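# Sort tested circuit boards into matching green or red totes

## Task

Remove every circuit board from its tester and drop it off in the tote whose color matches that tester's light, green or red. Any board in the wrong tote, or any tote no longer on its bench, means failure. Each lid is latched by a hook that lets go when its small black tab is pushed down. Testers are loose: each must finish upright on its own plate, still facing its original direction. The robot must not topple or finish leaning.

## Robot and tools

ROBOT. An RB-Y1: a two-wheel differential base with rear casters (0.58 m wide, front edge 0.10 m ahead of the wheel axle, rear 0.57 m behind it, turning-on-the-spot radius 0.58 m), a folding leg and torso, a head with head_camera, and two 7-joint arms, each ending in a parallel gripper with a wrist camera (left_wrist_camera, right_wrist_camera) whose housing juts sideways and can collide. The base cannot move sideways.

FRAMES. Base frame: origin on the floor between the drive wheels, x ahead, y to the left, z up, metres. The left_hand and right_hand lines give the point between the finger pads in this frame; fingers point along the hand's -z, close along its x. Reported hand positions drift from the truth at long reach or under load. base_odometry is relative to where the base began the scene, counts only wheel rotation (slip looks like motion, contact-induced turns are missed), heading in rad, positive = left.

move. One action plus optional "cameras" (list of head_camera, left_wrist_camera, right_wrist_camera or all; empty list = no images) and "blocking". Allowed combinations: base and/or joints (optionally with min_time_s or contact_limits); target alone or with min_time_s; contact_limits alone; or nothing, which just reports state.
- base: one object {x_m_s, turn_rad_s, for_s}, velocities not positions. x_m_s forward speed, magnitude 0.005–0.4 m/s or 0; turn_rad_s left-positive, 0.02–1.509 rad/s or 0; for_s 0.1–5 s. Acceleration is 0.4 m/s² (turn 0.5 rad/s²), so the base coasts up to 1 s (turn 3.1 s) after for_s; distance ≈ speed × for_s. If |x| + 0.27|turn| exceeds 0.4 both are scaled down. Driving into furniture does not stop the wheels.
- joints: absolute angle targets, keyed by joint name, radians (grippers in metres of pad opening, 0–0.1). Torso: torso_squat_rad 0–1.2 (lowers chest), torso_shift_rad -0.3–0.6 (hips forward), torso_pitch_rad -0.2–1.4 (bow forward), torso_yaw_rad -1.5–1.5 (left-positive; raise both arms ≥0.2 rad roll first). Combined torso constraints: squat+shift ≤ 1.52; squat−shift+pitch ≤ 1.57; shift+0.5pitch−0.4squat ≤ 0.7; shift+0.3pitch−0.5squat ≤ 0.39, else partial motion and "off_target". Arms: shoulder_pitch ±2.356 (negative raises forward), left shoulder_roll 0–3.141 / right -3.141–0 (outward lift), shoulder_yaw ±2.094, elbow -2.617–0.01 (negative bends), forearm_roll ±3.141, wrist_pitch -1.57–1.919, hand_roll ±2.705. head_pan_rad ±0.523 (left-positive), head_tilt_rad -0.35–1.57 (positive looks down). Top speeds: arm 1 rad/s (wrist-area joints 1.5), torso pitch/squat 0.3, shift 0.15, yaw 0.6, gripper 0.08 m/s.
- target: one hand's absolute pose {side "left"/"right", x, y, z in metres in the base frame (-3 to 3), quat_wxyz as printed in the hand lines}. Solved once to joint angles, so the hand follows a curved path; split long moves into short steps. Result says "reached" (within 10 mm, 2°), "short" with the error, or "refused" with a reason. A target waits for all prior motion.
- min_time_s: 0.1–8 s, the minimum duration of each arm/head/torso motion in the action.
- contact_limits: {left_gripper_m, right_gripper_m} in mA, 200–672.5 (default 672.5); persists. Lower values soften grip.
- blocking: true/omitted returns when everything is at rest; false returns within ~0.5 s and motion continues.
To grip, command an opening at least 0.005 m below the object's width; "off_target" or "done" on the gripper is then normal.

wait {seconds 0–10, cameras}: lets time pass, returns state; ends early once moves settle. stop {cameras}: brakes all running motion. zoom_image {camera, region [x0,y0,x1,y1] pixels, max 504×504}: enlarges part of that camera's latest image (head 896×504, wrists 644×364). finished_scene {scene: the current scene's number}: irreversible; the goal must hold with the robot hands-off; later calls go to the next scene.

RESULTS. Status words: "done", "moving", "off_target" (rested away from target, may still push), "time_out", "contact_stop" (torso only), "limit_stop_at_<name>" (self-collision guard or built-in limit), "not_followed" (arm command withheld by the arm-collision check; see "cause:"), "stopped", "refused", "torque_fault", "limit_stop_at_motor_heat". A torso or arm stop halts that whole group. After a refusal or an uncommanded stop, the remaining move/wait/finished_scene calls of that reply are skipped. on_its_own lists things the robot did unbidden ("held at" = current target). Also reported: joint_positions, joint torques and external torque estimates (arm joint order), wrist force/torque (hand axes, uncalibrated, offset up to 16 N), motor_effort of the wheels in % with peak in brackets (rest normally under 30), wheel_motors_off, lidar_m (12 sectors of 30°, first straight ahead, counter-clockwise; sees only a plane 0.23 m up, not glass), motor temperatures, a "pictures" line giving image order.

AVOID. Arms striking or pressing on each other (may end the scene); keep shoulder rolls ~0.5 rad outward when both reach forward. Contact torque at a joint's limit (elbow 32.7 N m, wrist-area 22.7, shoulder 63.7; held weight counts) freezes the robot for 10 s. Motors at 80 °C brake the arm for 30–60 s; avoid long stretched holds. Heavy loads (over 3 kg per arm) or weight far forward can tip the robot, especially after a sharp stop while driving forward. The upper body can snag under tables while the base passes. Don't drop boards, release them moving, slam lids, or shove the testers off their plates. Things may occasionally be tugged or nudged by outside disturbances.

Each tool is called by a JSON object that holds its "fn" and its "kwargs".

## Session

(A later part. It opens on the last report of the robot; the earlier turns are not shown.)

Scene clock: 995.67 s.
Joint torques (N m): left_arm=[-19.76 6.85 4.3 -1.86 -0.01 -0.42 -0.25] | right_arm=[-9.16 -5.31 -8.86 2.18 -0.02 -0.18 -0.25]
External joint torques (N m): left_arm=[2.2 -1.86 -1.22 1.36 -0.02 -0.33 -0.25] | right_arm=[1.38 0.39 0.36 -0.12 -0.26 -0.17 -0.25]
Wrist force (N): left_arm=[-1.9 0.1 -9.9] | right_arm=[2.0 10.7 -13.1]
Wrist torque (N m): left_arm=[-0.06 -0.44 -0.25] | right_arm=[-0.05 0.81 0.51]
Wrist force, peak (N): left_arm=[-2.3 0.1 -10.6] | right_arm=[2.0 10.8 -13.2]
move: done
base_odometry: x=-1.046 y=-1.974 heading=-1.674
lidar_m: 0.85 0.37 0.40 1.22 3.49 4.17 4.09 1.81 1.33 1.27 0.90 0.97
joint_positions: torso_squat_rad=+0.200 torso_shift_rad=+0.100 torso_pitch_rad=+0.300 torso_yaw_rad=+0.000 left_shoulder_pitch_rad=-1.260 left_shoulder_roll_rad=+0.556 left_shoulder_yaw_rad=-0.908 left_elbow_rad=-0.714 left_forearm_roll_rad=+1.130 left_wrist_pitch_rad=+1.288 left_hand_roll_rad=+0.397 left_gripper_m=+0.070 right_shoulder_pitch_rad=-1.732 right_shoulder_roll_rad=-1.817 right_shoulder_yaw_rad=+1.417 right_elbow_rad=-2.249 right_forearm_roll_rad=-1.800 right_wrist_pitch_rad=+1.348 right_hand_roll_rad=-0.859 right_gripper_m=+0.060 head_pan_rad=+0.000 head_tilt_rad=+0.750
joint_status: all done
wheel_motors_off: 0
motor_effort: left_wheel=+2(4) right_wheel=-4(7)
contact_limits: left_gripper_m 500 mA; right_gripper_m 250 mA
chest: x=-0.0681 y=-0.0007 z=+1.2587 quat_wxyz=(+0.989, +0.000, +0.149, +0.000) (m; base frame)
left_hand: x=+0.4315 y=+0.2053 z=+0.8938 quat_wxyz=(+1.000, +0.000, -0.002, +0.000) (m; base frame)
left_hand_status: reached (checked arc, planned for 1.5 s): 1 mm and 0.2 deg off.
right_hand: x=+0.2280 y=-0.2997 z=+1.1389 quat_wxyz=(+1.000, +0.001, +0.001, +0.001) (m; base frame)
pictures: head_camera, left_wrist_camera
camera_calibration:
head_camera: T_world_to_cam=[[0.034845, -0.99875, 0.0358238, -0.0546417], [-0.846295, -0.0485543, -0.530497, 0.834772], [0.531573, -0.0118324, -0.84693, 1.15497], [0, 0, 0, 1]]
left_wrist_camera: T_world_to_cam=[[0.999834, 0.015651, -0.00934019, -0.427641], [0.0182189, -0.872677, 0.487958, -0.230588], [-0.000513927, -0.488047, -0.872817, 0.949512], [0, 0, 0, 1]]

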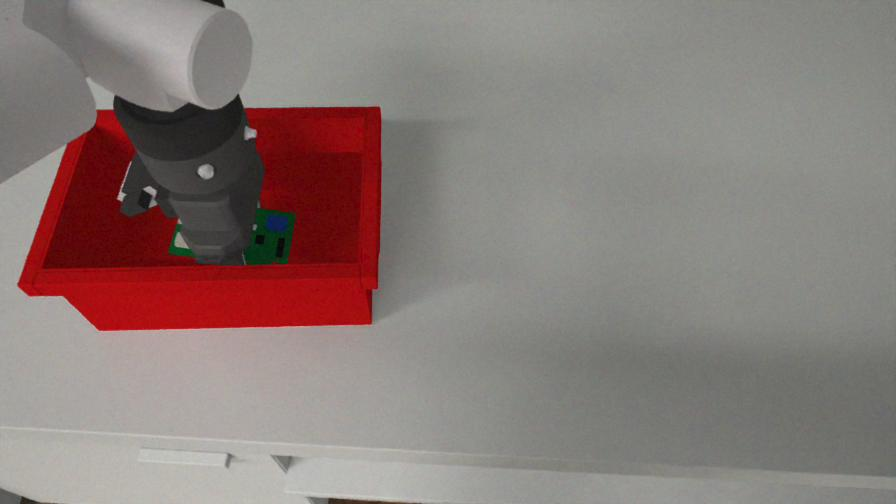

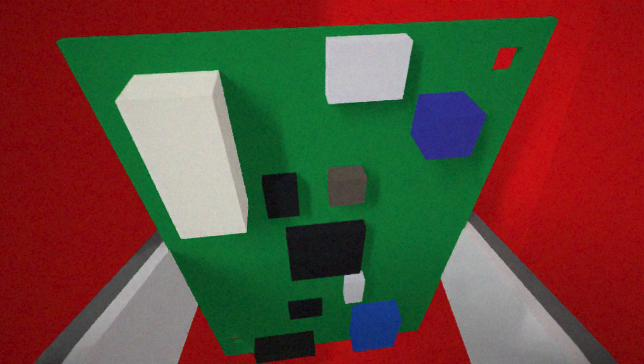

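{"fn": "move", "kwargs": {"target": {"side":"left","x":0.432,"y":0.205,"z":0.881,"quat_wxyz":[1,0,0,0]}, "min_time_s": 1.5, "cameras": []}}

{"fn": "move", "kwargs": {"target": {"side":"left","x":0.432,"y":0.205,"z":0.871,"quat_wxyz":[1,0,0,0]}, "min_time_s": 1.5, "cameras": ["head_camera","left_wrist_camera"]}}

Scene clock: 1003.17 s.
Joint torques (N m): left_arm=[-21.93 6.54 3.95 -1.79 0.38 -0.45 -0.26] | right_arm=[-9.08 -5.22 -8.64 2.19 0 -0.19 -0.13]
External joint torques (N m): left_arm=[0.13 -1.98 -0.81 1.33 0.36 -0.36 -0.26] | right_arm=[1.47 0.49 0.58 -0.11 -0.24 -0.17 -0.13]
Wrist force (N): left_arm=[-2.0 -0.1 -10.0] | right_arm=[1.9 10.6 -13.1]
Wrist torque (N m): left_arm=[-0.02 -0.46 -0.25] | right_arm=[-0.05 0.81 0.52]
Wrist force, peak (N): left_arm=[-1.8 0.1 -10.4] | right_arm=[2.0 10.8 -13.4]
move: done
base_odometry: x=-1.046 y=-1.974 heading=-1.674
lidar_m: 0.84 0.36 0.42 1.21 3.49 4.17 4.10 1.80 1.33 1.29 0.90 0.97
joint_positions: torso_squat_rad=+0.200 torso_shift_rad=+0.100 torso_pitch_rad=+0.300 torso_yaw_rad=+0.000 left_shoulder_pitch_rad=-1.270 left_shoulder_roll_rad=+0.509 left_shoulder_yaw_rad=-0.908 left_elbow_rad=-0.609 left_forearm_roll_rad=+1.132 left_wrist_pitch_rad=+1.248 left_hand_roll_rad=+0.346 left_gripper_m=+0.070 right_shoulder_pitch_rad=-1.732 right_shoulder_roll_rad=-1.817 right_shoulder_yaw_rad=+1.417 right_elbow_rad=-2.249 right_forearm_roll_rad=-1.800 right_wrist_pitch_rad=+1.348 right_hand_roll_rad=-0.859 right_gripper_m=+0.060 head_pan_rad=+0.000 head_tilt_rad=+0.750
joint_status: all done
wheel_motors_off: 0
motor_effort: left_wheel=+3(4) right_wheel=-5(6)
contact_limits: left_gripper_m 500 mA; right_gripper_m 250 mA
chest: x=-0.0681 y=-0.0007 z=+1.2587 quat_wxyz=(+0.989, +0.000, +0.149, +0.000) (m; base frame)
left_hand: x=+0.4319 y=+0.2052 z=+0.8811 quat_wxyz=(+1.000, +0.000, -0.001, +0.000) (m; base frame)
left_hand_status: reached (checked arc, planned for 1.5 s): 0 mm and 0.1 deg off.
right_hand: x=+0.2280 y=-0.2997 z=+1.1389 quat_wxyz=(+1.000, +0.001, +0.001, +0.001) (m; base frame)
pictures: none

Scene clock: 1005.00 s.
Joint torques (N m): left_arm=[-21.74 6.4 2.92 -1.92 0.03 -0.4 -0.11] | right_arm=[-9.27 -5.3 -8.84 2.18 0.09 -0.13 -0.17]
External joint torques (N m): left_arm=[0.3 -1.97 -1.36 1.13 0.02 -0.3 -0.11] | right_arm=[1.28 0.41 0.38 -0.13 -0.14 -0.12 -0.17]
Wrist force (N): left_arm=[-1.8 0.2 -10.2] | right_arm=[2.1 10.5 -13.2]
Wrist torque (N m): left_arm=[-0.05 -0.40 -0.23] | right_arm=[-0.02 0.84 0.51]
Wrist force, peak (N): left_arm=[-2.1 -0.1 -10.4] | right_arm=[2.0 10.8 -13.4]
move: done
base_odometry: x=-1.046 y=-1.974 heading=-1.674
lidar_m: 0.85 0.36 0.41 1.21 3.48 4.16 4.09 1.81 1.33 1.28 0.90 0.96
joint_positions: torso_squat_rad=+0.200 torso_shift_rad=+0.100 torso_pitch_rad=+0.300 torso_yaw_rad=+0.000 left_shoulder_pitch_rad=-1.271 left_shoulder_roll_rad=+0.478 left_shoulder_yaw_rad=-0.908 left_elbow_rad=-0.546 left_forearm_roll_rad=+1.130 left_wrist_pitch_rad=+1.217 left_hand_roll_rad=+0.316 left_gripper_m=+0.070 right_shoulder_pitch_rad=-1.732 right_shoulder_roll_rad=-1.817 right_shoulder_yaw_rad=+1.417 right_elbow_rad=-2.249 right_forearm_roll_rad=-1.800 right_wrist_pitch_rad=+1.348 right_hand_roll_rad=-0.859 right_gripper_m=+0.060 head_pan_rad=+0.000 head_tilt_rad=+0.750
joint_status: all done
wheel_motors_off: 0
motor_effort: left_wheel=+3(4) right_wheel=-4(7)
contact_limits: left_gripper_m 500 mA; right_gripper_m 250 mA
chest: x=-0.0681 y=-0.0007 z=+1.2587 quat_wxyz=(+0.989, +0.000, +0.149, +0.000) (m; base frame)
left_hand: x=+0.4312 y=+0.2054 z=+0.8716 quat_wxyz=(+1.000, +0.000, -0.002, +0.000) (m; base frame)
left_hand_status: reached (checked arc, planned for 1.5 s): 1 mm and 0.2 deg off.
right_hand: x=+0.2280 y=-0.2997 z=+1.1389 quat_wxyz=(+1.000, +0.001, +0.001, +0.001) (m; base frame)
pictures: head_camera, left_wrist_camera
camera_calibration:
head_camera: T_world_to_cam=[[0.0348449, -0.99875, 0.0358241, -0.0546418], [-0.846295, -0.0485543, -0.530497, 0.834772], [0.531573, -0.0118326, -0.84693, 1.15497], [0, 0, 0, 1]]
left_wrist_camera: T_world_to_cam=[[0.999842, 0.0158128, -0.0081513, -0.428629], [0.01778, -0.872777, 0.487796, -0.219286], [0.000599169, -0.487864, -0.87292, 0.92976], [0, 0, 0, 1]]

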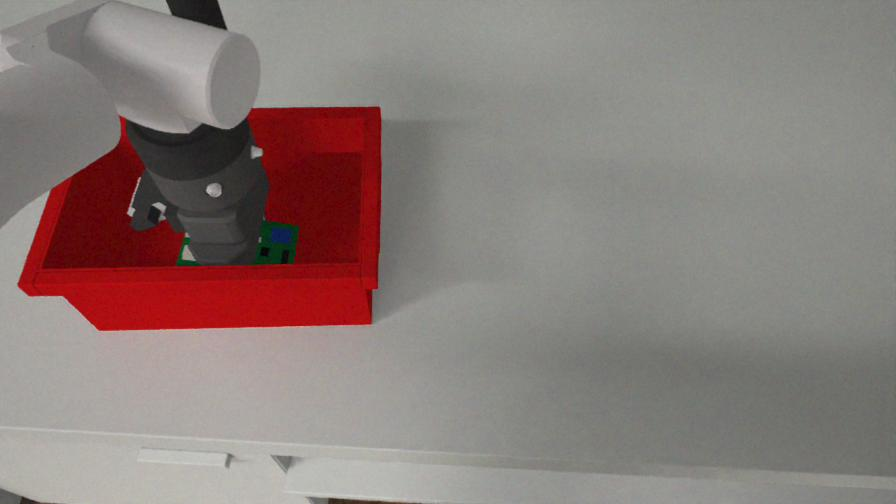

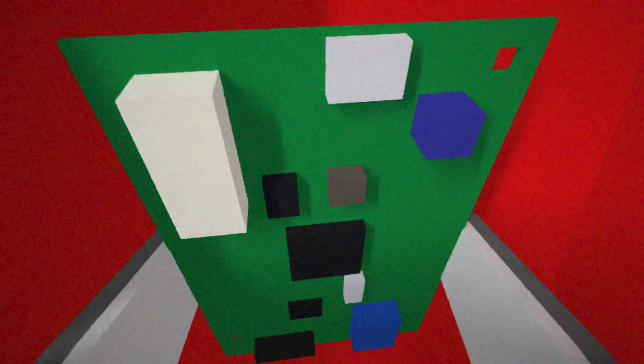

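{"fn": "move", "kwargs": {"joints": {"torso_squat_rad":0.28}, "min_time_s": 1.5, "cameras": []}}

{"fn": "move", "kwargs": {"joints": {"torso_squat_rad":0.34}, "min_time_s": 1.5, "cameras": ["head_camera"]}}

{"fn": "move", "kwargs": {"joints": {"torso_squat_rad":0.38}, "min_time_s": 1.5, "cameras": ["head_camera","left_wrist_camera"]}}

Scene clock: 1015.27 s.
Joint torques (N m): left_arm=[-21.85 6.56 2.99 -1.81 -0.01 -0.39 -0.28] | right_arm=[-9.12 -5.19 -8.68 2.2 -0.04 -0.08 -0.21]
External joint torques (N m): left_arm=[0.2 -1.81 -1.29 1.24 -0.02 -0.3 -0.28] | right_arm=[1.42 0.51 0.54 -0.1 -0.28 -0.07 -0.21]
Wrist force (N): left_arm=[-1.8 0.0 -10.1] | right_arm=[2.0 10.7 -12.9]
Wrist torque (N m): left_arm=[-0.01 -0.38 -0.22] | right_arm=[-0.04 0.81 0.52]
Wrist force, peak (N): left_arm=[-1.9 -0.2 -10.6] | right_arm=[2.0 10.7 -13.6]
move: done
base_odometry: x=-1.046 y=-1.974 heading=-1.674
lidar_m: 0.85 0.35 0.42 1.21 3.49 4.16 4.09 1.80 1.33 1.28 0.89 0.97
joint_positions: torso_squat_rad=+0.280 torso_shift_rad=+0.100 torso_pitch_rad=+0.300 torso_yaw_rad=+0.000 left_shoulder_pitch_rad=-1.271 left_shoulder_roll_rad=+0.478 left_shoulder_yaw_rad=-0.908 left_elbow_rad=-0.546 left_forearm_roll_rad=+1.130 left_wrist_pitch_rad=+1.217 left_hand_roll_rad=+0.316 left_gripper_m=+0.070 right_shoulder_pitch_rad=-1.732 right_shoulder_roll_rad=-1.817 right_shoulder_yaw_rad=+1.417 right_elbow_rad=-2.249 right_forearm_roll_rad=-1.800 right_wrist_pitch_rad=+1.348 right_hand_roll_rad=-0.859 right_gripper_m=+0.060 head_pan_rad=+0.000 head_tilt_rad=+0.750
joint_status: all done
wheel_motors_off: 0
motor_effort: left_wheel=+3(4) right_wheel=-4(6)
contact_limits: left_gripper_m 500 mA; right_gripper_m 250 mA
chest: x=-0.0695 y=-0.0007 z=+1.2455 quat_wxyz=(+0.989, +0.000, +0.149, +0.000) (m; base frame)
left_hand: x=+0.4299 y=+0.2054 z=+0.8584 quat_wxyz=(+1.000, +0.000, -0.002, +0.000) (m; base frame)
right_hand: x=+0.2266 y=-0.2997 z=+1.1257 quat_wxyz=(+1.000, +0.001, +0.001, +0.001) (m; base frame)
pictures: none

Scene clock: 1017.07 s.
Joint torques (N m): left_arm=[-1.68 0.3 0.51 -0.64 -0.84 -8.25 -0.03] | right_arm=[-9.12 -5.37 -8.69 2.2 0.1 -0.16 -0.16]
External joint torques (N m): left_arm=[20.47 -8.13 -3.79 2.4 -0.84 -8.15 -0.03] | right_arm=[1.44 0.28 0.54 -0.11 -0.14 -0.14 -0.16]
Wrist force (N): left_arm=[-22.6 4.8 66.8] | right_arm=[2.1 11.0 -13.2]
Wrist torque (N m): left_arm=[0.20 3.28 -0.40] | right_arm=[-0.05 0.83 0.52]
Wrist force, peak (N): left_arm=[-22.6 4.8 67.4] | right_arm=[2.2 11.0 -13.5]
move: done
base_odometry: x=-1.046 y=-1.974 heading=-1.674
lidar_m: 0.85 0.36 0.41 1.22 3.49 4.16 4.10 1.80 1.33 1.28 0.90 0.96
joint_positions: torso_squat_rad=+0.340 torso_shift_rad=+0.099 torso_pitch_rad=+0.297 torso_yaw_rad=+0.000 left_shoulder_pitch_rad=-1.277 left_shoulder_roll_rad=+0.480 left_shoulder_yaw_rad=-0.907 left_elbow_rad=-0.546 left_forearm_roll_rad=+1.131 left_wrist_pitch_rad=+1.218 left_hand_roll_rad=+0.316 left_gripper_m=+0.070 right_shoulder_pitch_rad=-1.732 right_shoulder_roll_rad=-1.817 right_shoulder_yaw_rad=+1.417 right_elbow_rad=-2.249 right_forearm_roll_rad=-1.800 right_wrist_pitch_rad=+1.348 right_hand_roll_rad=-0.859 right_gripper_m=+0.060 head_pan_rad=+0.000 head_tilt_rad=+0.750
joint_status: all done
wheel_motors_off: 0
motor_effort: left_wheel=+8(9) right_wheel=-4(7)
contact_limits: left_gripper_m 500 mA; right_gripper_m 250 mA
chest: x=-0.0724 y=-0.0010 z=+1.2330 quat_wxyz=(+0.989, +0.001, +0.148, +0.000) (m; base frame)
left_hand: x=+0.4301 y=+0.2053 z=+0.8501 quat_wxyz=(+1.000, +0.001, -0.005, +0.000) (m; base frame)
right_hand: x=+0.2241 y=-0.2998 z=+1.1139 quat_wxyz=(+1.000, +0.001, -0.001, +0.001) (m; base frame)
pictures: head_camera
camera_calibration:
head_camera: T_world_to_cam=[[0.0349152, -0.998767, 0.0352872, -0.0531608], [-0.844669, -0.048363, -0.533099, 0.820786], [0.534149, -0.0111927, -0.845316, 1.1337], [0, 0, 0, 1]]

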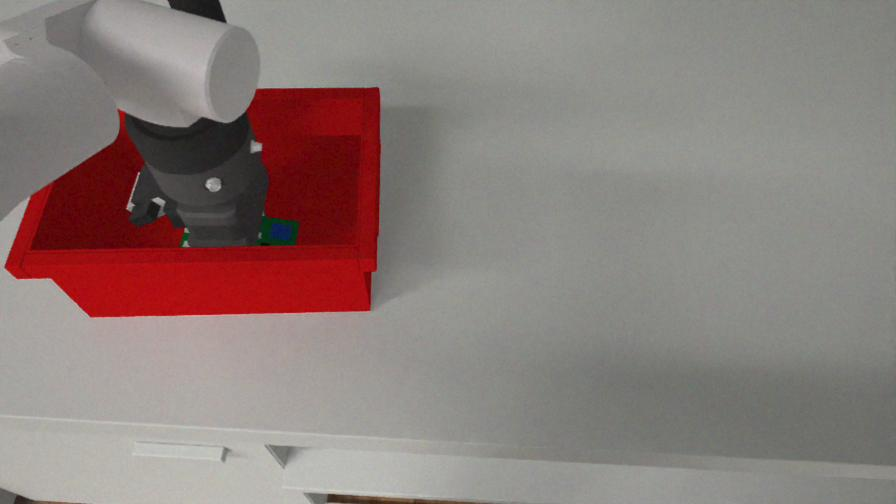

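Scene clock: 1019.50 s.
Joint torques (N m): left_arm=[9.4 -4.05 -3.62 2.39 -0.83 -7.11 0.08] | right_arm=[-9.29 -4.97 -8.97 2.32 0.06 -0.11 -0.24]
External joint torques (N m): left_arm=[31.74 -12.56 -7.97 5.44 -0.83 -6.97 0.08] | right_arm=[1.28 0.54 0.27 -0.07 -0.19 -0.08 -0.24]
Wrist force (N): left_arm=[-14.9 4.3 85.1] | right_arm=[2.3 10.8 -13.0]
Wrist torque (N m): left_arm=[0.21 3.79 -0.39] | right_arm=[-0.04 0.84 0.51]
Wrist force, peak (N): left_arm=[-47.9 9.8 155.2] | right_arm=[2.4 11.4 -13.3]
move: contact_stop
base_odometry: x=-1.046 y=-1.974 heading=-1.674
lidar_m: 0.85 0.36 0.41 1.22 3.49 4.16 4.09 1.80 1.33 1.29 0.90 0.97
joint_positions: torso_squat_rad=+0.379 torso_shift_rad=+0.094 torso_pitch_rad=+0.286 torso_yaw_rad=+0.002 left_shoulder_pitch_rad=-1.279 left_shoulder_roll_rad=+0.481 left_shoulder_yaw_rad=-0.906 left_elbow_rad=-0.547 left_forearm_roll_rad=+1.131 left_wrist_pitch_rad=+1.218 left_hand_roll_rad=+0.316 left_gripper_m=+0.070 right_shoulder_pitch_rad=-1.732 right_shoulder_roll_rad=-1.817 right_shoulder_yaw_rad=+1.417 right_elbow_rad=-2.249 right_forearm_roll_rad=-1.800 right_wrist_pitch_rad=+1.348 right_hand_roll_rad=-0.859 right_gripper_m=+0.060 head_pan_rad=+0.000 head_tilt_rad=+0.750
joint_status: torso_squat_rad contact_stop (moved +0.039 of +0.040)
wheel_motors_off: 0
motor_effort: left_wheel=+11(18) right_wheel=-5(17)
contact_limits: left_gripper_m 500 mA; right_gripper_m 250 mA
chest: x=-0.0797 y=-0.0012 z=+1.2248 quat_wxyz=(+0.990, +0.001, +0.142, +0.001) (m; base frame)
left_hand: x=+0.4285 y=+0.2057 z=+0.8494 quat_wxyz=(+1.000, +0.001, -0.013, +0.001) (m; base frame)
right_hand: x=+0.2185 y=-0.2996 z=+1.1088 quat_wxyz=(+1.000, +0.002, -0.006, +0.001) (m; base frame)
pictures: head_camera, left_wrist_camera
camera_calibration:
head_camera: T_world_to_cam=[[0.0357168, -0.998749, 0.0349861, -0.0523605], [-0.838556, -0.0489956, -0.542608, 0.822391], [0.543644, -0.0099576, -0.839257, 1.12393], [0, 0, 0, 1]]
left_wrist_camera: T_world_to_cam=[[0.99977, 0.0165909, 0.013554, -0.444655], [0.0078759, -0.872998, 0.48766, -0.203759], [0.0199233, -0.487441, -0.872929, 0.902188], [0, 0, 0, 1]]

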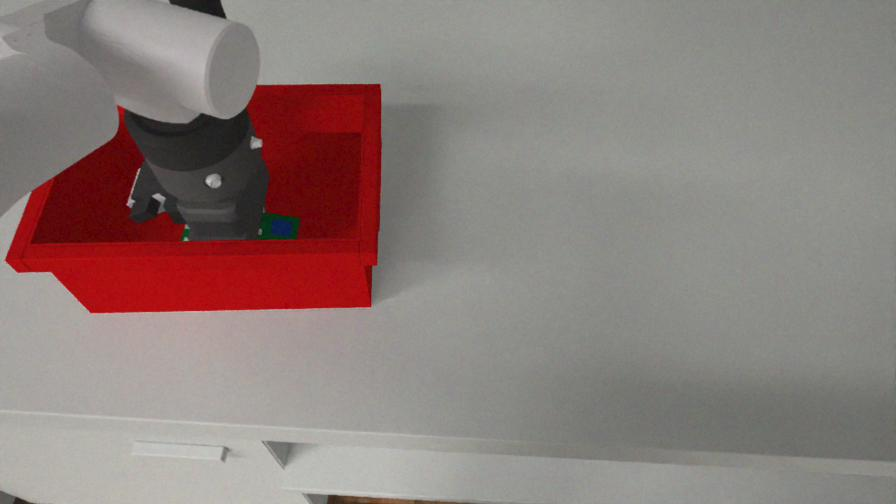

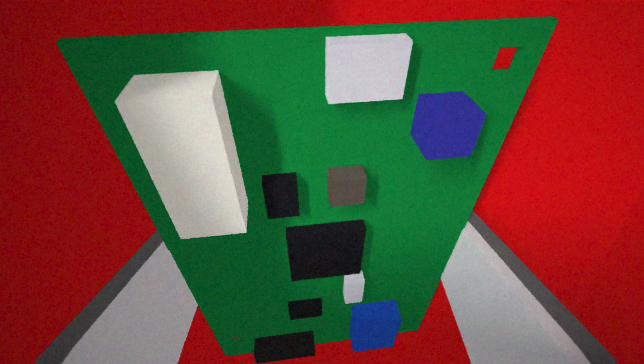

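{"fn": "move", "kwargs": {"joints": {"torso_squat_rad":0.3,"torso_shift_rad":0.1,"torso_pitch_rad":0.3,"torso_yaw_rad":0}, "min_time_s": 1.5, "cameras": ["left_wrist_camera"]}}

Scene clock: 1025.97 s.
Joint torques (N m): left_arm=[-19.66 6.43 2.75 -1.74 0.09 -0.39 0.16] | right_arm=[-9.17 -4.75 -8.86 2.29 0.02 -0.13 -0.14]
External joint torques (N m): left_arm=[2.39 -1.95 -1.53 1.31 0.07 -0.29 0.16] | right_arm=[1.37 0.95 0.36 -0.01 -0.21 -0.11 -0.14]
Wrist force (N): left_arm=[-1.0 0.2 -8.8] | right_arm=[2.1 10.5 -13.2]
Wrist torque (N m): left_arm=[-0.04 -0.31 -0.22] | right_arm=[-0.01 0.81 0.53]
Wrist force, peak (N): left_arm=[-14.6 3.9 85.0] | right_arm=[2.1 10.7 -13.5]
move: done
base_odometry: x=-1.046 y=-1.974 heading=-1.674
lidar_m: 0.86 0.36 0.42 1.21 3.49 4.17 4.10 1.81 1.33 1.29 0.90 0.97
joint_positions: torso_squat_rad=+0.300 torso_shift_rad=+0.100 torso_pitch_rad=+0.300 torso_yaw_rad=+0.000 left_shoulder_pitch_rad=-1.272 left_shoulder_roll_rad=+0.478 left_shoulder_yaw_rad=-0.908 left_elbow_rad=-0.546 left_forearm_roll_rad=+1.130 left_wrist_pitch_rad=+1.217 left_hand_roll_rad=+0.316 left_gripper_m=+0.070 right_shoulder_pitch_rad=-1.732 right_shoulder_roll_rad=-1.817 right_shoulder_yaw_rad=+1.417 right_elbow_rad=-2.249 right_forearm_roll_rad=-1.800 right_wrist_pitch_rad=+1.348 right_hand_roll_rad=-0.859 right_gripper_m=+0.060 head_pan_rad=+0.000 head_tilt_rad=+0.750
joint_status: all done
wheel_motors_off: 0
motor_effort: left_wheel=+12(13) right_wheel=-4(5)
contact_limits: left_gripper_m 500 mA; right_gripper_m 250 mA
chest: x=-0.0698 y=-0.0008 z=+1.2415 quat_wxyz=(+0.989, +0.001, +0.149, +0.000) (m; base frame)
left_hand: x=+0.4297 y=+0.2053 z=+0.8546 quat_wxyz=(+1.000, +0.000, -0.002, +0.000) (m; base frame)
right_hand: x=+0.2262 y=-0.2998 z=+1.1216 quat_wxyz=(+1.000, +0.001, +0.001, +0.001) (m; base frame)
pictures: left_wrist_camera
camera_calibration:
left_wrist_camera: T_world_to_cam=[[0.999849, 0.0156058, -0.00767236, -0.427646], [0.0173657, -0.872822, 0.48773, -0.210822], [0.000914797, -0.487789, -0.872961, 0.91478], [0, 0, 0, 1]]

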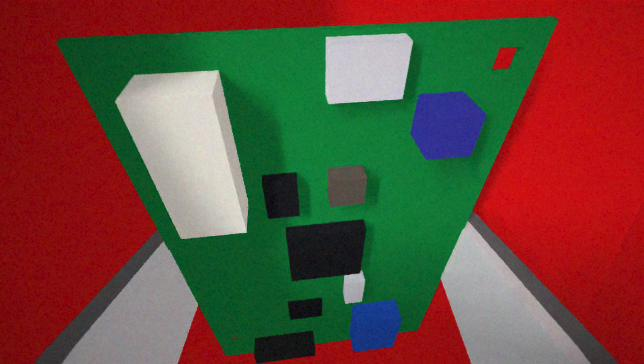

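Release (now just touching floor), then rise.

{"fn": "move", "kwargs": {"joints": {"left_gripper_m":0.086}, "cameras": ["left_wrist_camera"]}}

{"fn": "move", "kwargs": {"joints": {"torso_squat_rad":0.2}, "min_time_s": 1.5, "cameras": ["left_wrist_camera"]}}

{"fn": "move", "kwargs": {"target": {"side":"left","x":0.43,"y":0.205,"z":0.95,"quat_wxyz":[1,0,0,0]}, "min_time_s": 2, "cameras": ["left_wrist_camera"]}}

{"fn": "move", "kwargs": {"target": {"side":"left","x":0.4,"y":0.205,"z":1.08,"quat_wxyz":[1,0,0,0]}, "min_time_s": 2, "cameras": ["left_wrist_camera","head_camera"]}}

Scene clock: 1033.20 s.
Joint torques (N m): left_arm=[-19.91 6.36 2.84 -1.92 0.02 -0.46 0.16] | right_arm=[-9.44 -4.98 -8.97 2.26 -0.01 -0.11 -0.29]
External joint torques (N m): left_arm=[2.14 -2.02 -1.44 1.13 0 -0.37 0.16] | right_arm=[1.11 0.73 0.25 -0.04 -0.25 -0.1 -0.29]
Wrist force (N): left_arm=[-0.9 0.4 -8.2] | right_arm=[2.1 10.5 -13.3]
Wrist torque (N m): left_arm=[-0.05 -0.31 -0.22] | right_arm=[0.00 0.83 0.52]
Wrist force, peak (N): left_arm=[-0.7 0.3 -9.1] | right_arm=[2.3 10.6 -13.5]
move: done
base_odometry: x=-1.046 y=-1.974 heading=-1.674
lidar_m: 0.85 0.36 0.41 1.22 3.49 4.16 4.10 1.81 1.33 1.28 0.89 0.97
joint_positions: torso_squat_rad=+0.300 torso_shift_rad=+0.100 torso_pitch_rad=+0.300 torso_yaw_rad=+0.000 left_shoulder_pitch_rad=-1.272 left_shoulder_roll_rad=+0.478 left_shoulder_yaw_rad=-0.908 left_elbow_rad=-0.546 left_forearm_roll_rad=+1.130 left_wrist_pitch_rad=+1.217 left_hand_roll_rad=+0.316 left_gripper_m=+0.086 right_shoulder_pitch_rad=-1.732 right_shoulder_roll_rad=-1.817 right_shoulder_yaw_rad=+1.417 right_elbow_rad=-2.249 right_forearm_roll_rad=-1.800 right_wrist_pitch_rad=+1.348 right_hand_roll_rad=-0.859 right_gripper_m=+0.060 head_pan_rad=+0.000 head_tilt_rad=+0.750
joint_status: all done
wheel_motors_off: 0
motor_effort: left_wheel=+11(12) right_wheel=-2(5)
contact_limits: left_gripper_m 500 mA; right_gripper_m 250 mA
chest: x=-0.0698 y=-0.0008 z=+1.2415 quat_wxyz=(+0.989, +0.001, +0.149, +0.000) (m; base frame)
left_hand: x=+0.4297 y=+0.2053 z=+0.8546 quat_wxyz=(+1.000, +0.000, -0.002, +0.000) (m; base frame)
right_hand: x=+0.2262 y=-0.2998 z=+1.1216 quat_wxyz=(+1.000, +0.001, +0.001, +0.001) (m; base frame)
pictures: left_wrist_camera
camera_calibration:
left_wrist_camera: T_world_to_cam=[[0.999849, 0.0156062, -0.00767139, -0.427647], [0.0173657, -0.872822, 0.487729, -0.21082], [0.000915858, -0.487789, -0.872961, 0.914779], [0, 0, 0, 1]]

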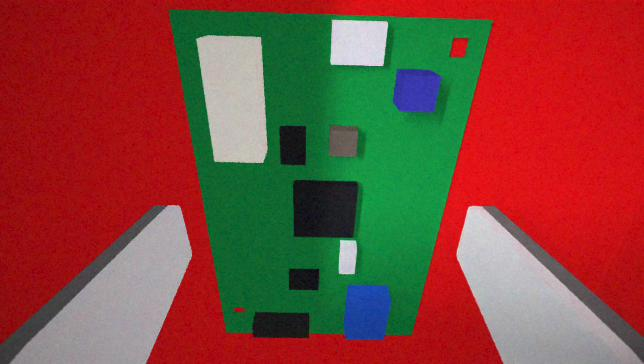

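Scene clock: 1035.00 s.
Joint torques (N m): left_arm=[-19.69 6.42 2.92 -1.87 0 -0.41 0.1] | right_arm=[-9.22 -4.81 -8.95 2.46 0.01 -0.14 -0.22]
External joint torques (N m): left_arm=[2.36 -1.96 -1.35 1.18 -0.01 -0.31 0.1] | right_arm=[1.33 0.9 0.27 0.16 -0.23 -0.13 -0.22]
Wrist force (N): left_arm=[-0.8 0.2 -8.6] | right_arm=[2.2 10.5 -12.9]
Wrist torque (N m): left_arm=[-0.03 -0.28 -0.23] | right_arm=[-0.02 0.86 0.51]
Wrist force, peak (N): left_arm=[-0.8 0.3 -8.8] | right_arm=[1.9 10.7 -13.5]
move: done
base_odometry: x=-1.046 y=-1.974 heading=-1.674
lidar_m: 0.84 0.36 0.42 1.20 3.49 4.16 4.09 1.80 1.34 1.28 0.90 0.97
joint_positions: torso_squat_rad=+0.200 torso_shift_rad=+0.100 torso_pitch_rad=+0.300 torso_yaw_rad=+0.000 left_shoulder_pitch_rad=-1.272 left_shoulder_roll_rad=+0.478 left_shoulder_yaw_rad=-0.908 left_elbow_rad=-0.546 left_forearm_roll_rad=+1.130 left_wrist_pitch_rad=+1.217 left_hand_roll_rad=+0.316 left_gripper_m=+0.086 right_shoulder_pitch_rad=-1.732 right_shoulder_roll_rad=-1.817 right_shoulder_yaw_rad=+1.417 right_elbow_rad=-2.249 right_forearm_roll_rad=-1.800 right_wrist_pitch_rad=+1.348 right_hand_roll_rad=-0.859 right_gripper_m=+0.060 head_pan_rad=+0.000 head_tilt_rad=+0.750
joint_status: all done
wheel_motors_off: 0
motor_effort: left_wheel=+10(12) right_wheel=-3(5)
contact_limits: left_gripper_m 500 mA; right_gripper_m 250 mA
chest: x=-0.0681 y=-0.0008 z=+1.2587 quat_wxyz=(+0.989, +0.001, +0.149, +0.000) (m; base frame)
left_hand: x=+0.4314 y=+0.2053 z=+0.8718 quat_wxyz=(+1.000, +0.000, -0.002, +0.000) (m; base frame)
right_hand: x=+0.2280 y=-0.2998 z=+1.1389 quat_wxyz=(+1.000, +0.001, +0.001, +0.001) (m; base frame)
pictures: left_wrist_camera
camera_calibration:
left_wrist_camera: T_world_to_cam=[[0.999849, 0.0156049, -0.00763609, -0.429261], [0.0173473, -0.872822, 0.48773, -0.219267], [0.000946063, -0.487789, -0.872961, 0.929814], [0, 0, 0, 1]]

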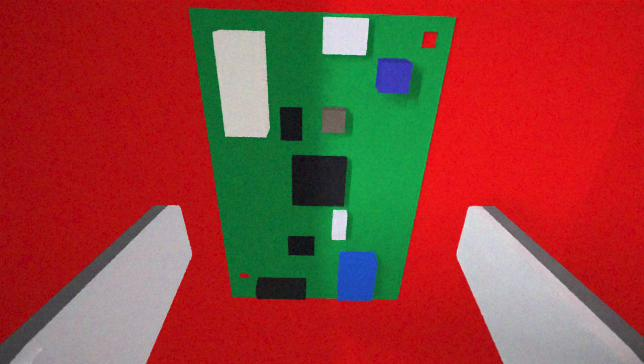

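Scene clock: 1037.33 s.
Joint torques (N m): left_arm=[-21.1 9.7 8.37 -3.6 0.43 0.28 0.35] | right_arm=[-9.06 -5.03 -8.75 2.18 0 -0.04 -0.15]
External joint torques (N m): left_arm=[0.79 0.49 1.13 -0.29 0.4 0.34 0.35] | right_arm=[1.48 0.67 0.47 -0.12 -0.23 -0.03 -0.15]
Wrist force (N): left_arm=[-0.5 0.1 -8.2] | right_arm=[2.1 10.6 -13.1]
Wrist torque (N m): left_arm=[-0.04 -0.25 -0.21] | right_arm=[-0.02 0.83 0.50]
Wrist force, peak (N): left_arm=[-1.0 0.3 -8.6] | right_arm=[2.4 10.6 -13.4]
move: done
base_odometry: x=-1.046 y=-1.974 heading=-1.674
lidar_m: 0.85 0.36 0.41 1.22 3.49 4.16 4.10 1.81 1.32 1.28 0.90 0.96
joint_positions: torso_squat_rad=+0.200 torso_shift_rad=+0.100 torso_pitch_rad=+0.300 torso_yaw_rad=+0.000 left_shoulder_pitch_rad=-1.280 left_shoulder_roll_rad=+0.681 left_shoulder_yaw_rad=-0.880 left_elbow_rad=-0.958 left_forearm_roll_rad=+1.163 left_wrist_pitch_rad=+1.445 left_hand_roll_rad=+0.504 left_gripper_m=+0.086 right_shoulder_pitch_rad=-1.732 right_shoulder_roll_rad=-1.817 right_shoulder_yaw_rad=+1.417 right_elbow_rad=-2.249 right_forearm_roll_rad=-1.800 right_wrist_pitch_rad=+1.348 right_hand_roll_rad=-0.859 right_gripper_m=+0.060 head_pan_rad=+0.000 head_tilt_rad=+0.750
joint_status: all done
wheel_motors_off: 0
motor_effort: left_wheel=+10(12) right_wheel=-4(6)
contact_limits: left_gripper_m 500 mA; right_gripper_m 250 mA
chest: x=-0.0681 y=-0.0008 z=+1.2587 quat_wxyz=(+0.989, +0.001, +0.149, +0.000) (m; base frame)
left_hand: x=+0.4292 y=+0.2046 z=+0.9502 quat_wxyz=(+1.000, -0.001, +0.006, -0.001) (m; base frame)
left_hand_status: reached (checked arc, planned for 2.0 s): 1 mm and 0.6 deg off.
right_hand: x=+0.2279 y=-0.2998 z=+1.1389 quat_wxyz=(+1.000, +0.001, +0.001, +0.001) (m; base frame)
pictures: left_wrist_camera
camera_calibration:
left_wrist_camera: T_world_to_cam=[[0.999632, 0.013632, -0.0234716, -0.410841], [0.0233752, -0.871889, 0.489145, -0.262159], [-0.0137966, -0.489514, -0.871887, 1.00361], [0, 0, 0, 1]]

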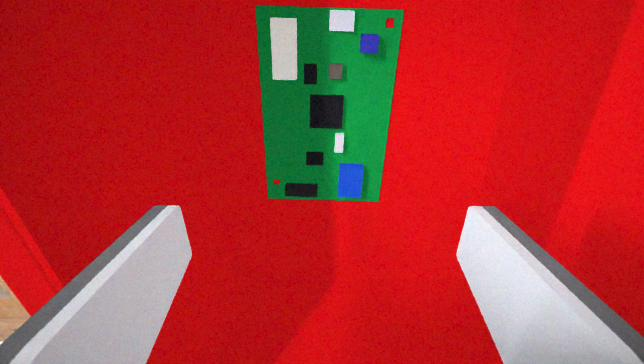

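Scene clock: 1039.67 s.
Joint torques (N m): left_arm=[-20.21 10.04 10.34 -2.75 0.3 0.16 0.32] | right_arm=[-9.21 -4.99 -8.82 2.26 -0.05 -0.13 -0.23]
External joint torques (N m): left_arm=[0.38 0.54 0.89 -0.27 0.27 0.22 0.32] | right_arm=[1.34 0.71 0.4 -0.05 -0.28 -0.11 -0.23]
Wrist force (N): left_arm=[-0.9 0.0 -8.4] | right_arm=[2.1 10.6 -12.9]
Wrist torque (N m): left_arm=[-0.01 -0.31 -0.25] | right_arm=[-0.05 0.86 0.52]
Wrist force, peak (N): left_arm=[-0.7 0.2 -8.8] | right_arm=[2.4 10.8 -13.3]
move: done
base_odometry: x=-1.046 y=-1.974 heading=-1.674
lidar_m: 0.85 0.36 0.41 1.21 3.49 4.17 4.09 1.81 1.33 1.28 0.90 0.96
joint_positions: torso_squat_rad=+0.200 torso_shift_rad=+0.100 torso_pitch_rad=+0.300 torso_yaw_rad=+0.000 left_shoulder_pitch_rad=-1.351 left_shoulder_roll_rad=+0.917 left_shoulder_yaw_rad=-0.780 left_elbow_rad=-1.401 left_forearm_roll_rad=+1.303 left_wrist_pitch_rad=+1.734 left_hand_roll_rad=+0.730 left_gripper_m=+0.086 right_shoulder_pitch_rad=-1.732 right_shoulder_roll_rad=-1.817 right_shoulder_yaw_rad=+1.417 right_elbow_rad=-2.249 right_forearm_roll_rad=-1.800 right_wrist_pitch_rad=+1.348 right_hand_roll_rad=-0.859 right_gripper_m=+0.060 head_pan_rad=+0.000 head_tilt_rad=+0.750
joint_status: all done
wheel_motors_off: 0
motor_effort: left_wheel=+9(11) right_wheel=-4(6)
contact_limits: left_gripper_m 500 mA; right_gripper_m 250 mA
chest: x=-0.0681 y=-0.0008 z=+1.2587 quat_wxyz=(+0.989, +0.001, +0.149, +0.000) (m; base frame)
left_hand: x=+0.4003 y=+0.2053 z=+1.0791 quat_wxyz=(+1.000, +0.001, +0.002, -0.001) (m; base frame)
left_hand_status: reached (checked arc, planned for 2.0 s): 1 mm and 0.3 deg off.
right_hand: x=+0.2279 y=-0.2998 z=+1.1389 quat_wxyz=(+1.000, +0.001, +0.001, +0.001) (m; base frame)
pictures: head_camera, left_wrist_camera
camera_calibration:
head_camera: T_world_to_cam=[[0.0348669, -0.998754, 0.0357044, -0.0545601], [-0.846288, -0.0485095, -0.530513, 0.834782], [0.531584, -0.0117189, -0.846925, 1.15497], [0, 0, 0, 1]]
left_wrist_camera: T_world_to_cam=[[0.99976, 0.0134641, -0.017266, -0.385652], [0.02016, -0.87373, 0.485993, -0.318855], [-0.00854238, -0.486224, -0.873792, 1.11516], [0, 0, 0, 1]]

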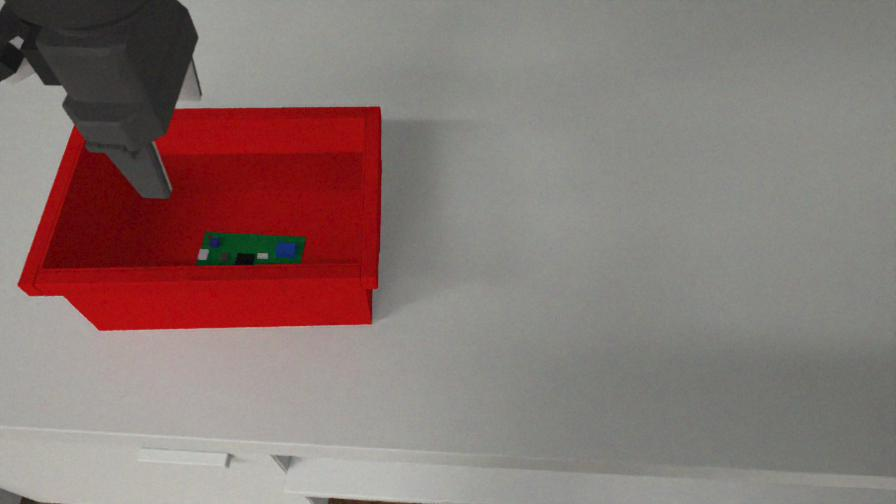

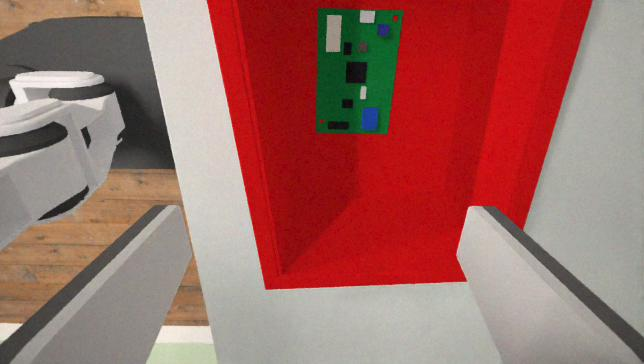

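{"fn": "move", "kwargs": {"target": {"side":"left","x":0.25,"y":0.3,"z":1.15,"quat_wxyz":[1,0,0,0]}, "min_time_s": 2, "cameras": []}}

{"fn": "move", "kwargs": {"base": {"x_m_s":-0.3,"for_s":2}, "joints": {"torso_shift_rad":0,"torso_pitch_rad":0.15,"head_tilt_rad":0.35}, "min_time_s": 2, "cameras": ["head_camera"]}}

{"fn": "move", "kwargs": {"base": {"turn_rad_s":0.66,"for_s":4.63}, "cameras": ["head_camera"]}}

Scene clock: 1054.33 s.
Joint torques (N m): left_arm=[-9.23 12.48 10.25 0.66 0.22 -0.4 0.36] | right_arm=[-9.42 -4.8 -8.88 2.44 0.04 -0.1 -0.19]
External joint torques (N m): left_arm=[1.85 0.42 0.81 -0.56 0.2 -0.34 0.36] | right_arm=[1.12 0.9 0.33 0.14 -0.19 -0.08 -0.19]
Wrist force (N): left_arm=[-0.9 0.5 -8.0] | right_arm=[2.1 10.7 -13.2]
Wrist torque (N m): left_arm=[-0.07 -0.30 -0.22] | right_arm=[-0.03 0.83 0.51]
Wrist force, peak (N): left_arm=[-0.7 -0.3 -8.7] | right_arm=[2.2 10.6 -13.6]
move: done
base_odometry: x=-1.046 y=-1.974 heading=-1.674
lidar_m: 0.85 0.37 0.41 1.22 3.49 4.16 4.10 1.81 1.33 1.28 0.90 0.97
joint_positions: torso_squat_rad=+0.200 torso_shift_rad=+0.100 torso_pitch_rad=+0.300 torso_yaw_rad=+0.000 left_shoulder_pitch_rad=-0.974 left_shoulder_roll_rad=+1.633 left_shoulder_yaw_rad=-0.508 left_elbow_rad=-2.147 left_forearm_roll_rad=+1.716 left_wrist_pitch_rad=+1.609 left_hand_roll_rad=+0.865 left_gripper_m=+0.086 right_shoulder_pitch_rad=-1.732 right_shoulder_roll_rad=-1.817 right_shoulder_yaw_rad=+1.417 right_elbow_rad=-2.249 right_forearm_roll_rad=-1.800 right_wrist_pitch_rad=+1.348 right_hand_roll_rad=-0.859 right_gripper_m=+0.060 head_pan_rad=+0.000 head_tilt_rad=+0.750
joint_status: all done
wheel_motors_off: 0
motor_effort: left_wheel=+8(10) right_wheel=-3(5)
contact_limits: left_gripper_m 500 mA; right_gripper_m 250 mA
chest: x=-0.0681 y=-0.0008 z=+1.2587 quat_wxyz=(+0.989, +0.000, +0.149, +0.000) (m; base frame)
left_hand: x=+0.2502 y=+0.2999 z=+1.1502 quat_wxyz=(+1.000, +0.001, +0.001, +0.000) (m; base frame)
left_hand_status: reached (checked arc, planned for 2.0 s): 0 mm and 0.2 deg off.
right_hand: x=+0.2279 y=-0.2998 z=+1.1389 quat_wxyz=(+1.000, +0.001, +0.001, +0.001) (m; base frame)
pictures: none

Scene clock: 1057.57 s.
Joint torques (N m): left_arm=[-10.2 10.66 9.84 1.84 0.01 -0.28 0.29] | right_arm=[-9.23 -3.03 -9.06 3.17 0.24 -0.29 -0.2]
External joint torques (N m): left_arm=[1.2 -0.28 0.43 -0.24 0.21 -0.03 0.3] | right_arm=[1.46 0.77 0.28 -0.08 -0.23 -0.08 -0.21]
Wrist force (N): left_arm=[-1.5 0.5 -8.0] | right_arm=[1.5 10.8 -13.0]
Wrist torque (N m): left_arm=[-0.09 -0.29 -0.23] | right_arm=[-0.05 0.81 0.52]
Wrist force, peak (N): left_arm=[-1.7 0.4 -8.4] | right_arm=[2.7 10.9 -13.3]
move: done
base_odometry: x=-0.984 y=-1.377 heading=-1.673
lidar_m: 0.92 0.92 1.47 3.34 3.50 3.60 3.49 1.80 1.32 1.27 1.21 1.25
base_status: done (sent for 2 of 2 s)
joint_positions: torso_squat_rad=+0.200 torso_shift_rad=+0.000 torso_pitch_rad=+0.150 torso_yaw_rad=+0.000 left_shoulder_pitch_rad=-0.974 left_shoulder_roll_rad=+1.634 left_shoulder_yaw_rad=-0.508 left_elbow_rad=-2.147 left_forearm_roll_rad=+1.716 left_wrist_pitch_rad=+1.609 left_hand_roll_rad=+0.865 left_gripper_m=+0.086 right_shoulder_pitch_rad=-1.732 right_shoulder_roll_rad=-1.817 right_shoulder_yaw_rad=+1.417 right_elbow_rad=-2.249 right_forearm_roll_rad=-1.800 right_wrist_pitch_rad=+1.348 right_hand_roll_rad=-0.859 right_gripper_m=+0.060 head_pan_rad=+0.000 head_tilt_rad=+0.350
joint_status: all done
wheel_motors_off: 0
motor_effort: left_wheel=+10(27) right_wheel=-5(24)
contact_limits: left_gripper_m 500 mA; right_gripper_m 250 mA
chest: x=-0.1818 y=-0.0008 z=+1.2725 quat_wxyz=(+0.997, +0.000, +0.075, +0.000) (m; base frame)
left_hand: x=+0.1491 y=+0.2999 z=+1.2128 quat_wxyz=(+0.997, +0.001, -0.074, +0.000) (m; base frame)
right_hand: x=+0.1288 y=-0.2998 z=+1.1983 quat_wxyz=(+0.997, +0.001, -0.074, +0.001) (m; base frame)
pictures: head_camera
camera_calibration:
head_camera: T_world_to_cam=[[0.0105526, -0.998764, 0.048569, -0.0724823], [-0.444168, -0.0481988, -0.894646, 1.31353], [0.895881, -0.012132, -0.444127, 0.707146], [0, 0, 0, 1]]

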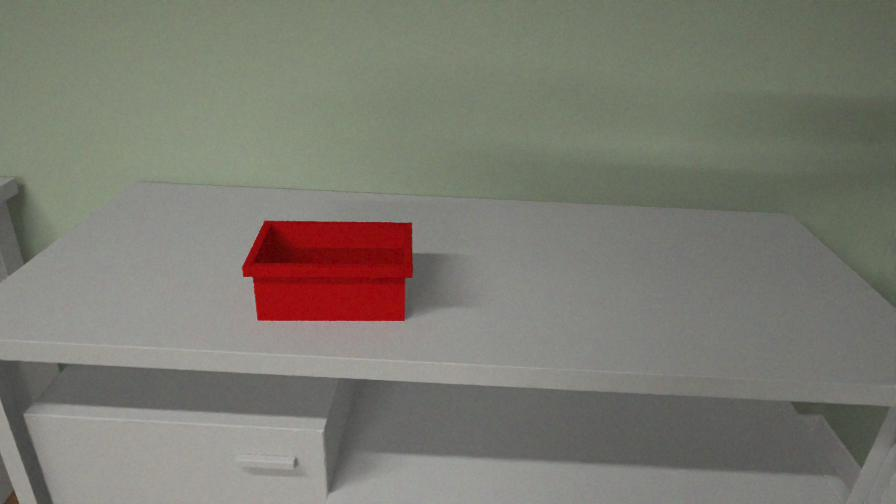

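Scene clock: 1063.80 s.
Joint torques (N m): left_arm=[-10.28 10.83 9.85 1.84 -0.02 -0.29 0.37] | right_arm=[-9.35 -3.17 -9.16 3.14 0.27 -0.28 -0.18]
External joint torques (N m): left_arm=[1.11 -0.12 0.44 -0.24 0.18 -0.05 0.38] | right_arm=[1.34 0.63 0.18 -0.11 -0.2 -0.07 -0.19]
Wrist force (N): left_arm=[-1.7 0.4 -8.0] | right_arm=[1.2 10.8 -12.7]
Wrist torque (N m): left_arm=[-0.10 -0.32 -0.22] | right_arm=[-0.06 0.80 0.49]
Wrist force, peak (N): left_arm=[-1.6 0.4 -8.5] | right_arm=[1.2 11.2 -13.2]
move: done
base_odometry: x=-0.984 y=-1.377 heading=+1.384
lidar_m: 3.49 1.95 1.33 1.24 1.27 1.21 1.31 0.95 1.21 2.58 3.43 3.59
base_status: done (sent for 4.63 of 4.63 s)
joint_positions: torso_squat_rad=+0.200 torso_shift_rad=+0.000 torso_pitch_rad=+0.150 torso_yaw_rad=+0.000 left_shoulder_pitch_rad=-0.974 left_shoulder_roll_rad=+1.634 left_shoulder_yaw_rad=-0.508 left_elbow_rad=-2.147 left_forearm_roll_rad=+1.716 left_wrist_pitch_rad=+1.609 left_hand_roll_rad=+0.865 left_gripper_m=+0.086 right_shoulder_pitch_rad=-1.732 right_shoulder_roll_rad=-1.817 right_shoulder_yaw_rad=+1.417 right_elbow_rad=-2.249 right_forearm_roll_rad=-1.800 right_wrist_pitch_rad=+1.348 right_hand_roll_rad=-0.859 right_gripper_m=+0.060 head_pan_rad=+0.000 head_tilt_rad=+0.350
wheel_motors_off: 0
motor_effort: left_wheel=+2(27) right_wheel=+1(26)
contact_limits: left_gripper_m 500 mA; right_gripper_m 250 mA
chest: x=-0.1818 y=-0.0008 z=+1.2725 quat_wxyz=(+0.997, +0.000, +0.075, +0.000) (m; base frame)
left_hand: x=+0.1491 y=+0.2999 z=+1.2128 quat_wxyz=(+0.997, +0.001, -0.074, +0.000) (m; base frame)
right_hand: x=+0.1288 y=-0.2998 z=+1.1983 quat_wxyz=(+0.997, +0.001, -0.074, +0.001) (m; base frame)
pictures: head_camera
camera_calibration:
head_camera: T_world_to_cam=[[0.010537, -0.998762, 0.0486176, -0.0725184], [-0.444171, -0.0482353, -0.894643, 1.31353], [0.89588, -0.0121677, -0.444129, 0.707146], [0, 0, 0, 1]]

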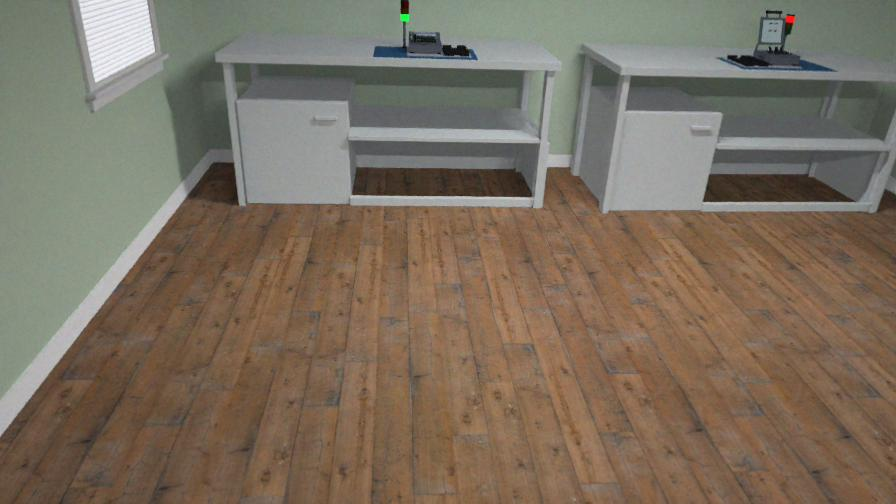

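{"fn": "move", "kwargs": {"base": {"turn_rad_s":0.1,"for_s":0.63}, "cameras": []}}

{"fn": "move", "kwargs": {"base": {"x_m_s":0.4,"for_s":5}, "cameras": []}}

{"fn": "move", "kwargs": {"base": {"x_m_s":0.3,"for_s":2.25}, "joints": {"head_tilt_rad":0.6,"torso_squat_rad":0.35,"torso_pitch_rad":0.3}, "cameras": ["head_camera"]}}

Scene clock: 1074.70 s.
Joint torques (N m): left_arm=[-10.25 10.6 10 1.76 -0.02 -0.24 0.34] | right_arm=[-9.47 -3.06 -8.86 3.14 0.21 -0.21 -0.28]
External joint torques (N m): left_arm=[1.15 -0.34 0.59 -0.32 0.18 0.01 0.35] | right_arm=[1.22 0.74 0.48 -0.11 -0.26 0.01 -0.29]
Wrist force (N): left_arm=[-1.6 0.3 -8.0] | right_arm=[1.1 10.9 -12.9]
Wrist torque (N m): left_arm=[-0.07 -0.30 -0.22] | right_arm=[-0.08 0.78 0.50]
Wrist force, peak (N): left_arm=[-1.7 0.4 -8.4] | right_arm=[1.3 11.0 -13.2]
move: done
base_odometry: x=-0.984 y=-1.377 heading=+1.447
lidar_m: 3.49 1.82 1.30 1.24 1.22 1.20 0.99 0.95 1.23 3.09 3.47 3.60
base_status: done (sent for 0.63 of 0.63 s)
joint_positions: torso_squat_rad=+0.200 torso_shift_rad=+0.000 torso_pitch_rad=+0.150 torso_yaw_rad=+0.000 left_shoulder_pitch_rad=-0.974 left_shoulder_roll_rad=+1.634 left_shoulder_yaw_rad=-0.508 left_elbow_rad=-2.147 left_forearm_roll_rad=+1.716 left_wrist_pitch_rad=+1.609 left_hand_roll_rad=+0.865 left_gripper_m=+0.086 right_shoulder_pitch_rad=-1.732 right_shoulder_roll_rad=-1.817 right_shoulder_yaw_rad=+1.417 right_elbow_rad=-2.249 right_forearm_roll_rad=-1.800 right_wrist_pitch_rad=+1.348 right_hand_roll_rad=-0.859 right_gripper_m=+0.060 head_pan_rad=+0.000 head_tilt_rad=+0.350
wheel_motors_off: 0
motor_effort: left_wheel=+1(18) right_wheel=+4(22)
contact_limits: left_gripper_m 500 mA; right_gripper_m 250 mA
chest: x=-0.1818 y=-0.0008 z=+1.2725 quat_wxyz=(+0.997, +0.000, +0.075, +0.000) (m; base frame)
left_hand: x=+0.1491 y=+0.2999 z=+1.2127 quat_wxyz=(+0.997, +0.001, -0.074, +0.000) (m; base frame)
right_hand: x=+0.1288 y=-0.2998 z=+1.1983 quat_wxyz=(+0.997, +0.001, -0.074, +0.001) (m; base frame)
pictures: none

Scene clock: 1081.00 s.
Joint torques (N m): left_arm=[-10.32 10.79 9.82 1.89 -0.03 -0.34 0.34] | right_arm=[-9.52 -2.75 -8.94 3.07 0.21 -0.24 -0.19]
External joint torques (N m): left_arm=[1.08 -0.16 0.41 -0.19 0.17 -0.1 0.35] | right_arm=[1.17 1.05 0.39 -0.19 -0.26 -0.03 -0.2]
Wrist force (N): left_arm=[-1.4 0.2 -8.2] | right_arm=[1.5 10.9 -12.9]
Wrist torque (N m): left_arm=[-0.05 -0.27 -0.23] | right_arm=[-0.07 0.81 0.49]
Wrist force, peak (N): left_arm=[-1.6 0.4 -8.4] | right_arm=[1.8 10.7 -13.6]
move: done
base_odometry: x=-0.738 y=+0.608 heading=+1.448
lidar_m: 1.52 1.52 1.34 1.29 1.33 1.79 2.90 3.01 3.49 3.35 2.07 1.64
base_status: done (sent for 5 of 5 s)
joint_positions: torso_squat_rad=+0.200 torso_shift_rad=+0.000 torso_pitch_rad=+0.150 torso_yaw_rad=+0.000 left_shoulder_pitch_rad=-0.974 left_shoulder_roll_rad=+1.634 left_shoulder_yaw_rad=-0.508 left_elbow_rad=-2.147 left_forearm_roll_rad=+1.716 left_wrist_pitch_rad=+1.609 left_hand_roll_rad=+0.865 left_gripper_m=+0.086 right_shoulder_pitch_rad=-1.732 right_shoulder_roll_rad=-1.817 right_shoulder_yaw_rad=+1.417 right_elbow_rad=-2.249 right_forearm_roll_rad=-1.800 right_wrist_pitch_rad=+1.348 right_hand_roll_rad=-0.859 right_gripper_m=+0.060 head_pan_rad=+0.000 head_tilt_rad=+0.350
wheel_motors_off: 0
motor_effort: left_wheel=+1(29) right_wheel=-2(29)
contact_limits: left_gripper_m 500 mA; right_gripper_m 250 mA
chest: x=-0.1817 y=-0.0008 z=+1.2725 quat_wxyz=(+0.997, +0.000, +0.075, +0.000) (m; base frame)
left_hand: x=+0.1492 y=+0.2999 z=+1.2127 quat_wxyz=(+0.997, +0.001, -0.074, +0.000) (m; base frame)
right_hand: x=+0.1289 y=-0.2998 z=+1.1982 quat_wxyz=(+0.997, +0.001, -0.074, +0.001) (m; base frame)
pictures: none

Scene clock: 1084.37 s.
Joint torques (N m): left_arm=[-10.19 11.15 9.74 1.02 0.29 -0.12 0.29] | right_arm=[-9.36 -5.12 -9.05 2.24 0.09 -0.2 -0.24]
External joint torques (N m): left_arm=[0.89 -0.91 0.29 -0.2 0.26 -0.06 0.29] | right_arm=[1.19 0.59 0.17 -0.06 -0.15 -0.18 -0.24]
Wrist force (N): left_arm=[-0.4 0.2 -8.2] | right_arm=[2.1 10.8 -13.0]
Wrist torque (N m): left_arm=[-0.05 -0.21 -0.21] | right_arm=[-0.04 0.84 0.51]
Wrist force, peak (N): left_arm=[-0.9 0.1 -8.6] | right_arm=[2.6 10.9 -13.8]
move: done
base_odometry: x=-0.655 y=+1.283 heading=+1.448
lidar_m: 1.43 0.87 1.11 1.30 1.34 1.82 3.58 3.75 3.48 3.34 1.35 1.07
base_status: done (sent for 2.27 of 2.27 s)
joint_positions: torso_squat_rad=+0.350 torso_shift_rad=+0.000 torso_pitch_rad=+0.300 torso_yaw_rad=+0.000 left_shoulder_pitch_rad=-0.974 left_shoulder_roll_rad=+1.634 left_shoulder_yaw_rad=-0.508 left_elbow_rad=-2.147 left_forearm_roll_rad=+1.716 left_wrist_pitch_rad=+1.609 left_hand_roll_rad=+0.865 left_gripper_m=+0.086 right_shoulder_pitch_rad=-1.732 right_shoulder_roll_rad=-1.817 right_shoulder_yaw_rad=+1.417 right_elbow_rad=-2.249 right_forearm_roll_rad=-1.800 right_wrist_pitch_rad=+1.348 right_hand_roll_rad=-0.859 right_gripper_m=+0.060 head_pan_rad=+0.000 head_tilt_rad=+0.600
joint_status: all done
wheel_motors_off: 0
motor_effort: left_wheel=-1(28) right_wheel=-4(23)
contact_limits: left_gripper_m 500 mA; right_gripper_m 250 mA
chest: x=-0.1366 y=-0.0007 z=+1.2337 quat_wxyz=(+0.989, +0.000, +0.149, +0.000) (m; base frame)
left_hand: x=+0.1817 y=+0.3000 z=+1.1251 quat_wxyz=(+1.000, +0.001, +0.001, +0.000) (m; base frame)
right_hand: x=+0.1595 y=-0.2997 z=+1.1138 quat_wxyz=(+1.000, +0.001, +0.001, +0.001) (m; base frame)
pictures: head_camera
camera_calibration:
head_camera: T_world_to_cam=[[0.0289667, -0.998755, 0.0406143, -0.0584791], [-0.757544, -0.0484432, -0.650985, 0.939431], [0.652142, -0.0119102, -0.758004, 1.05082], [0, 0, 0, 1]]

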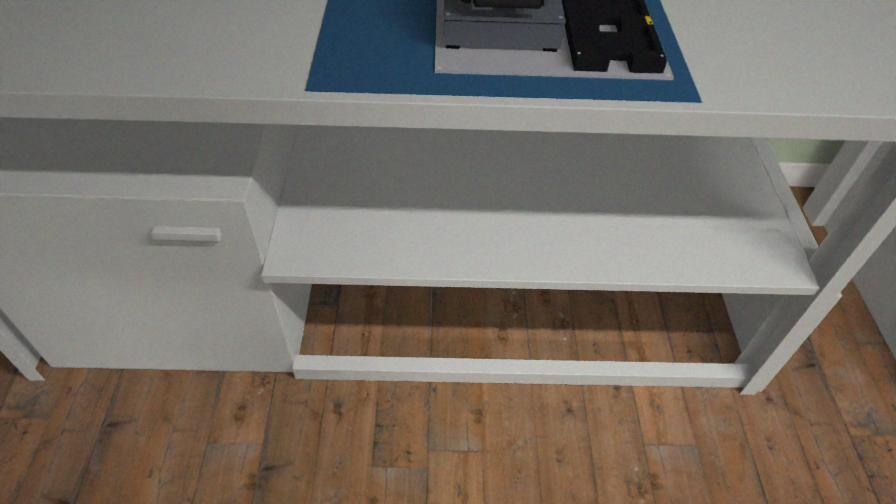

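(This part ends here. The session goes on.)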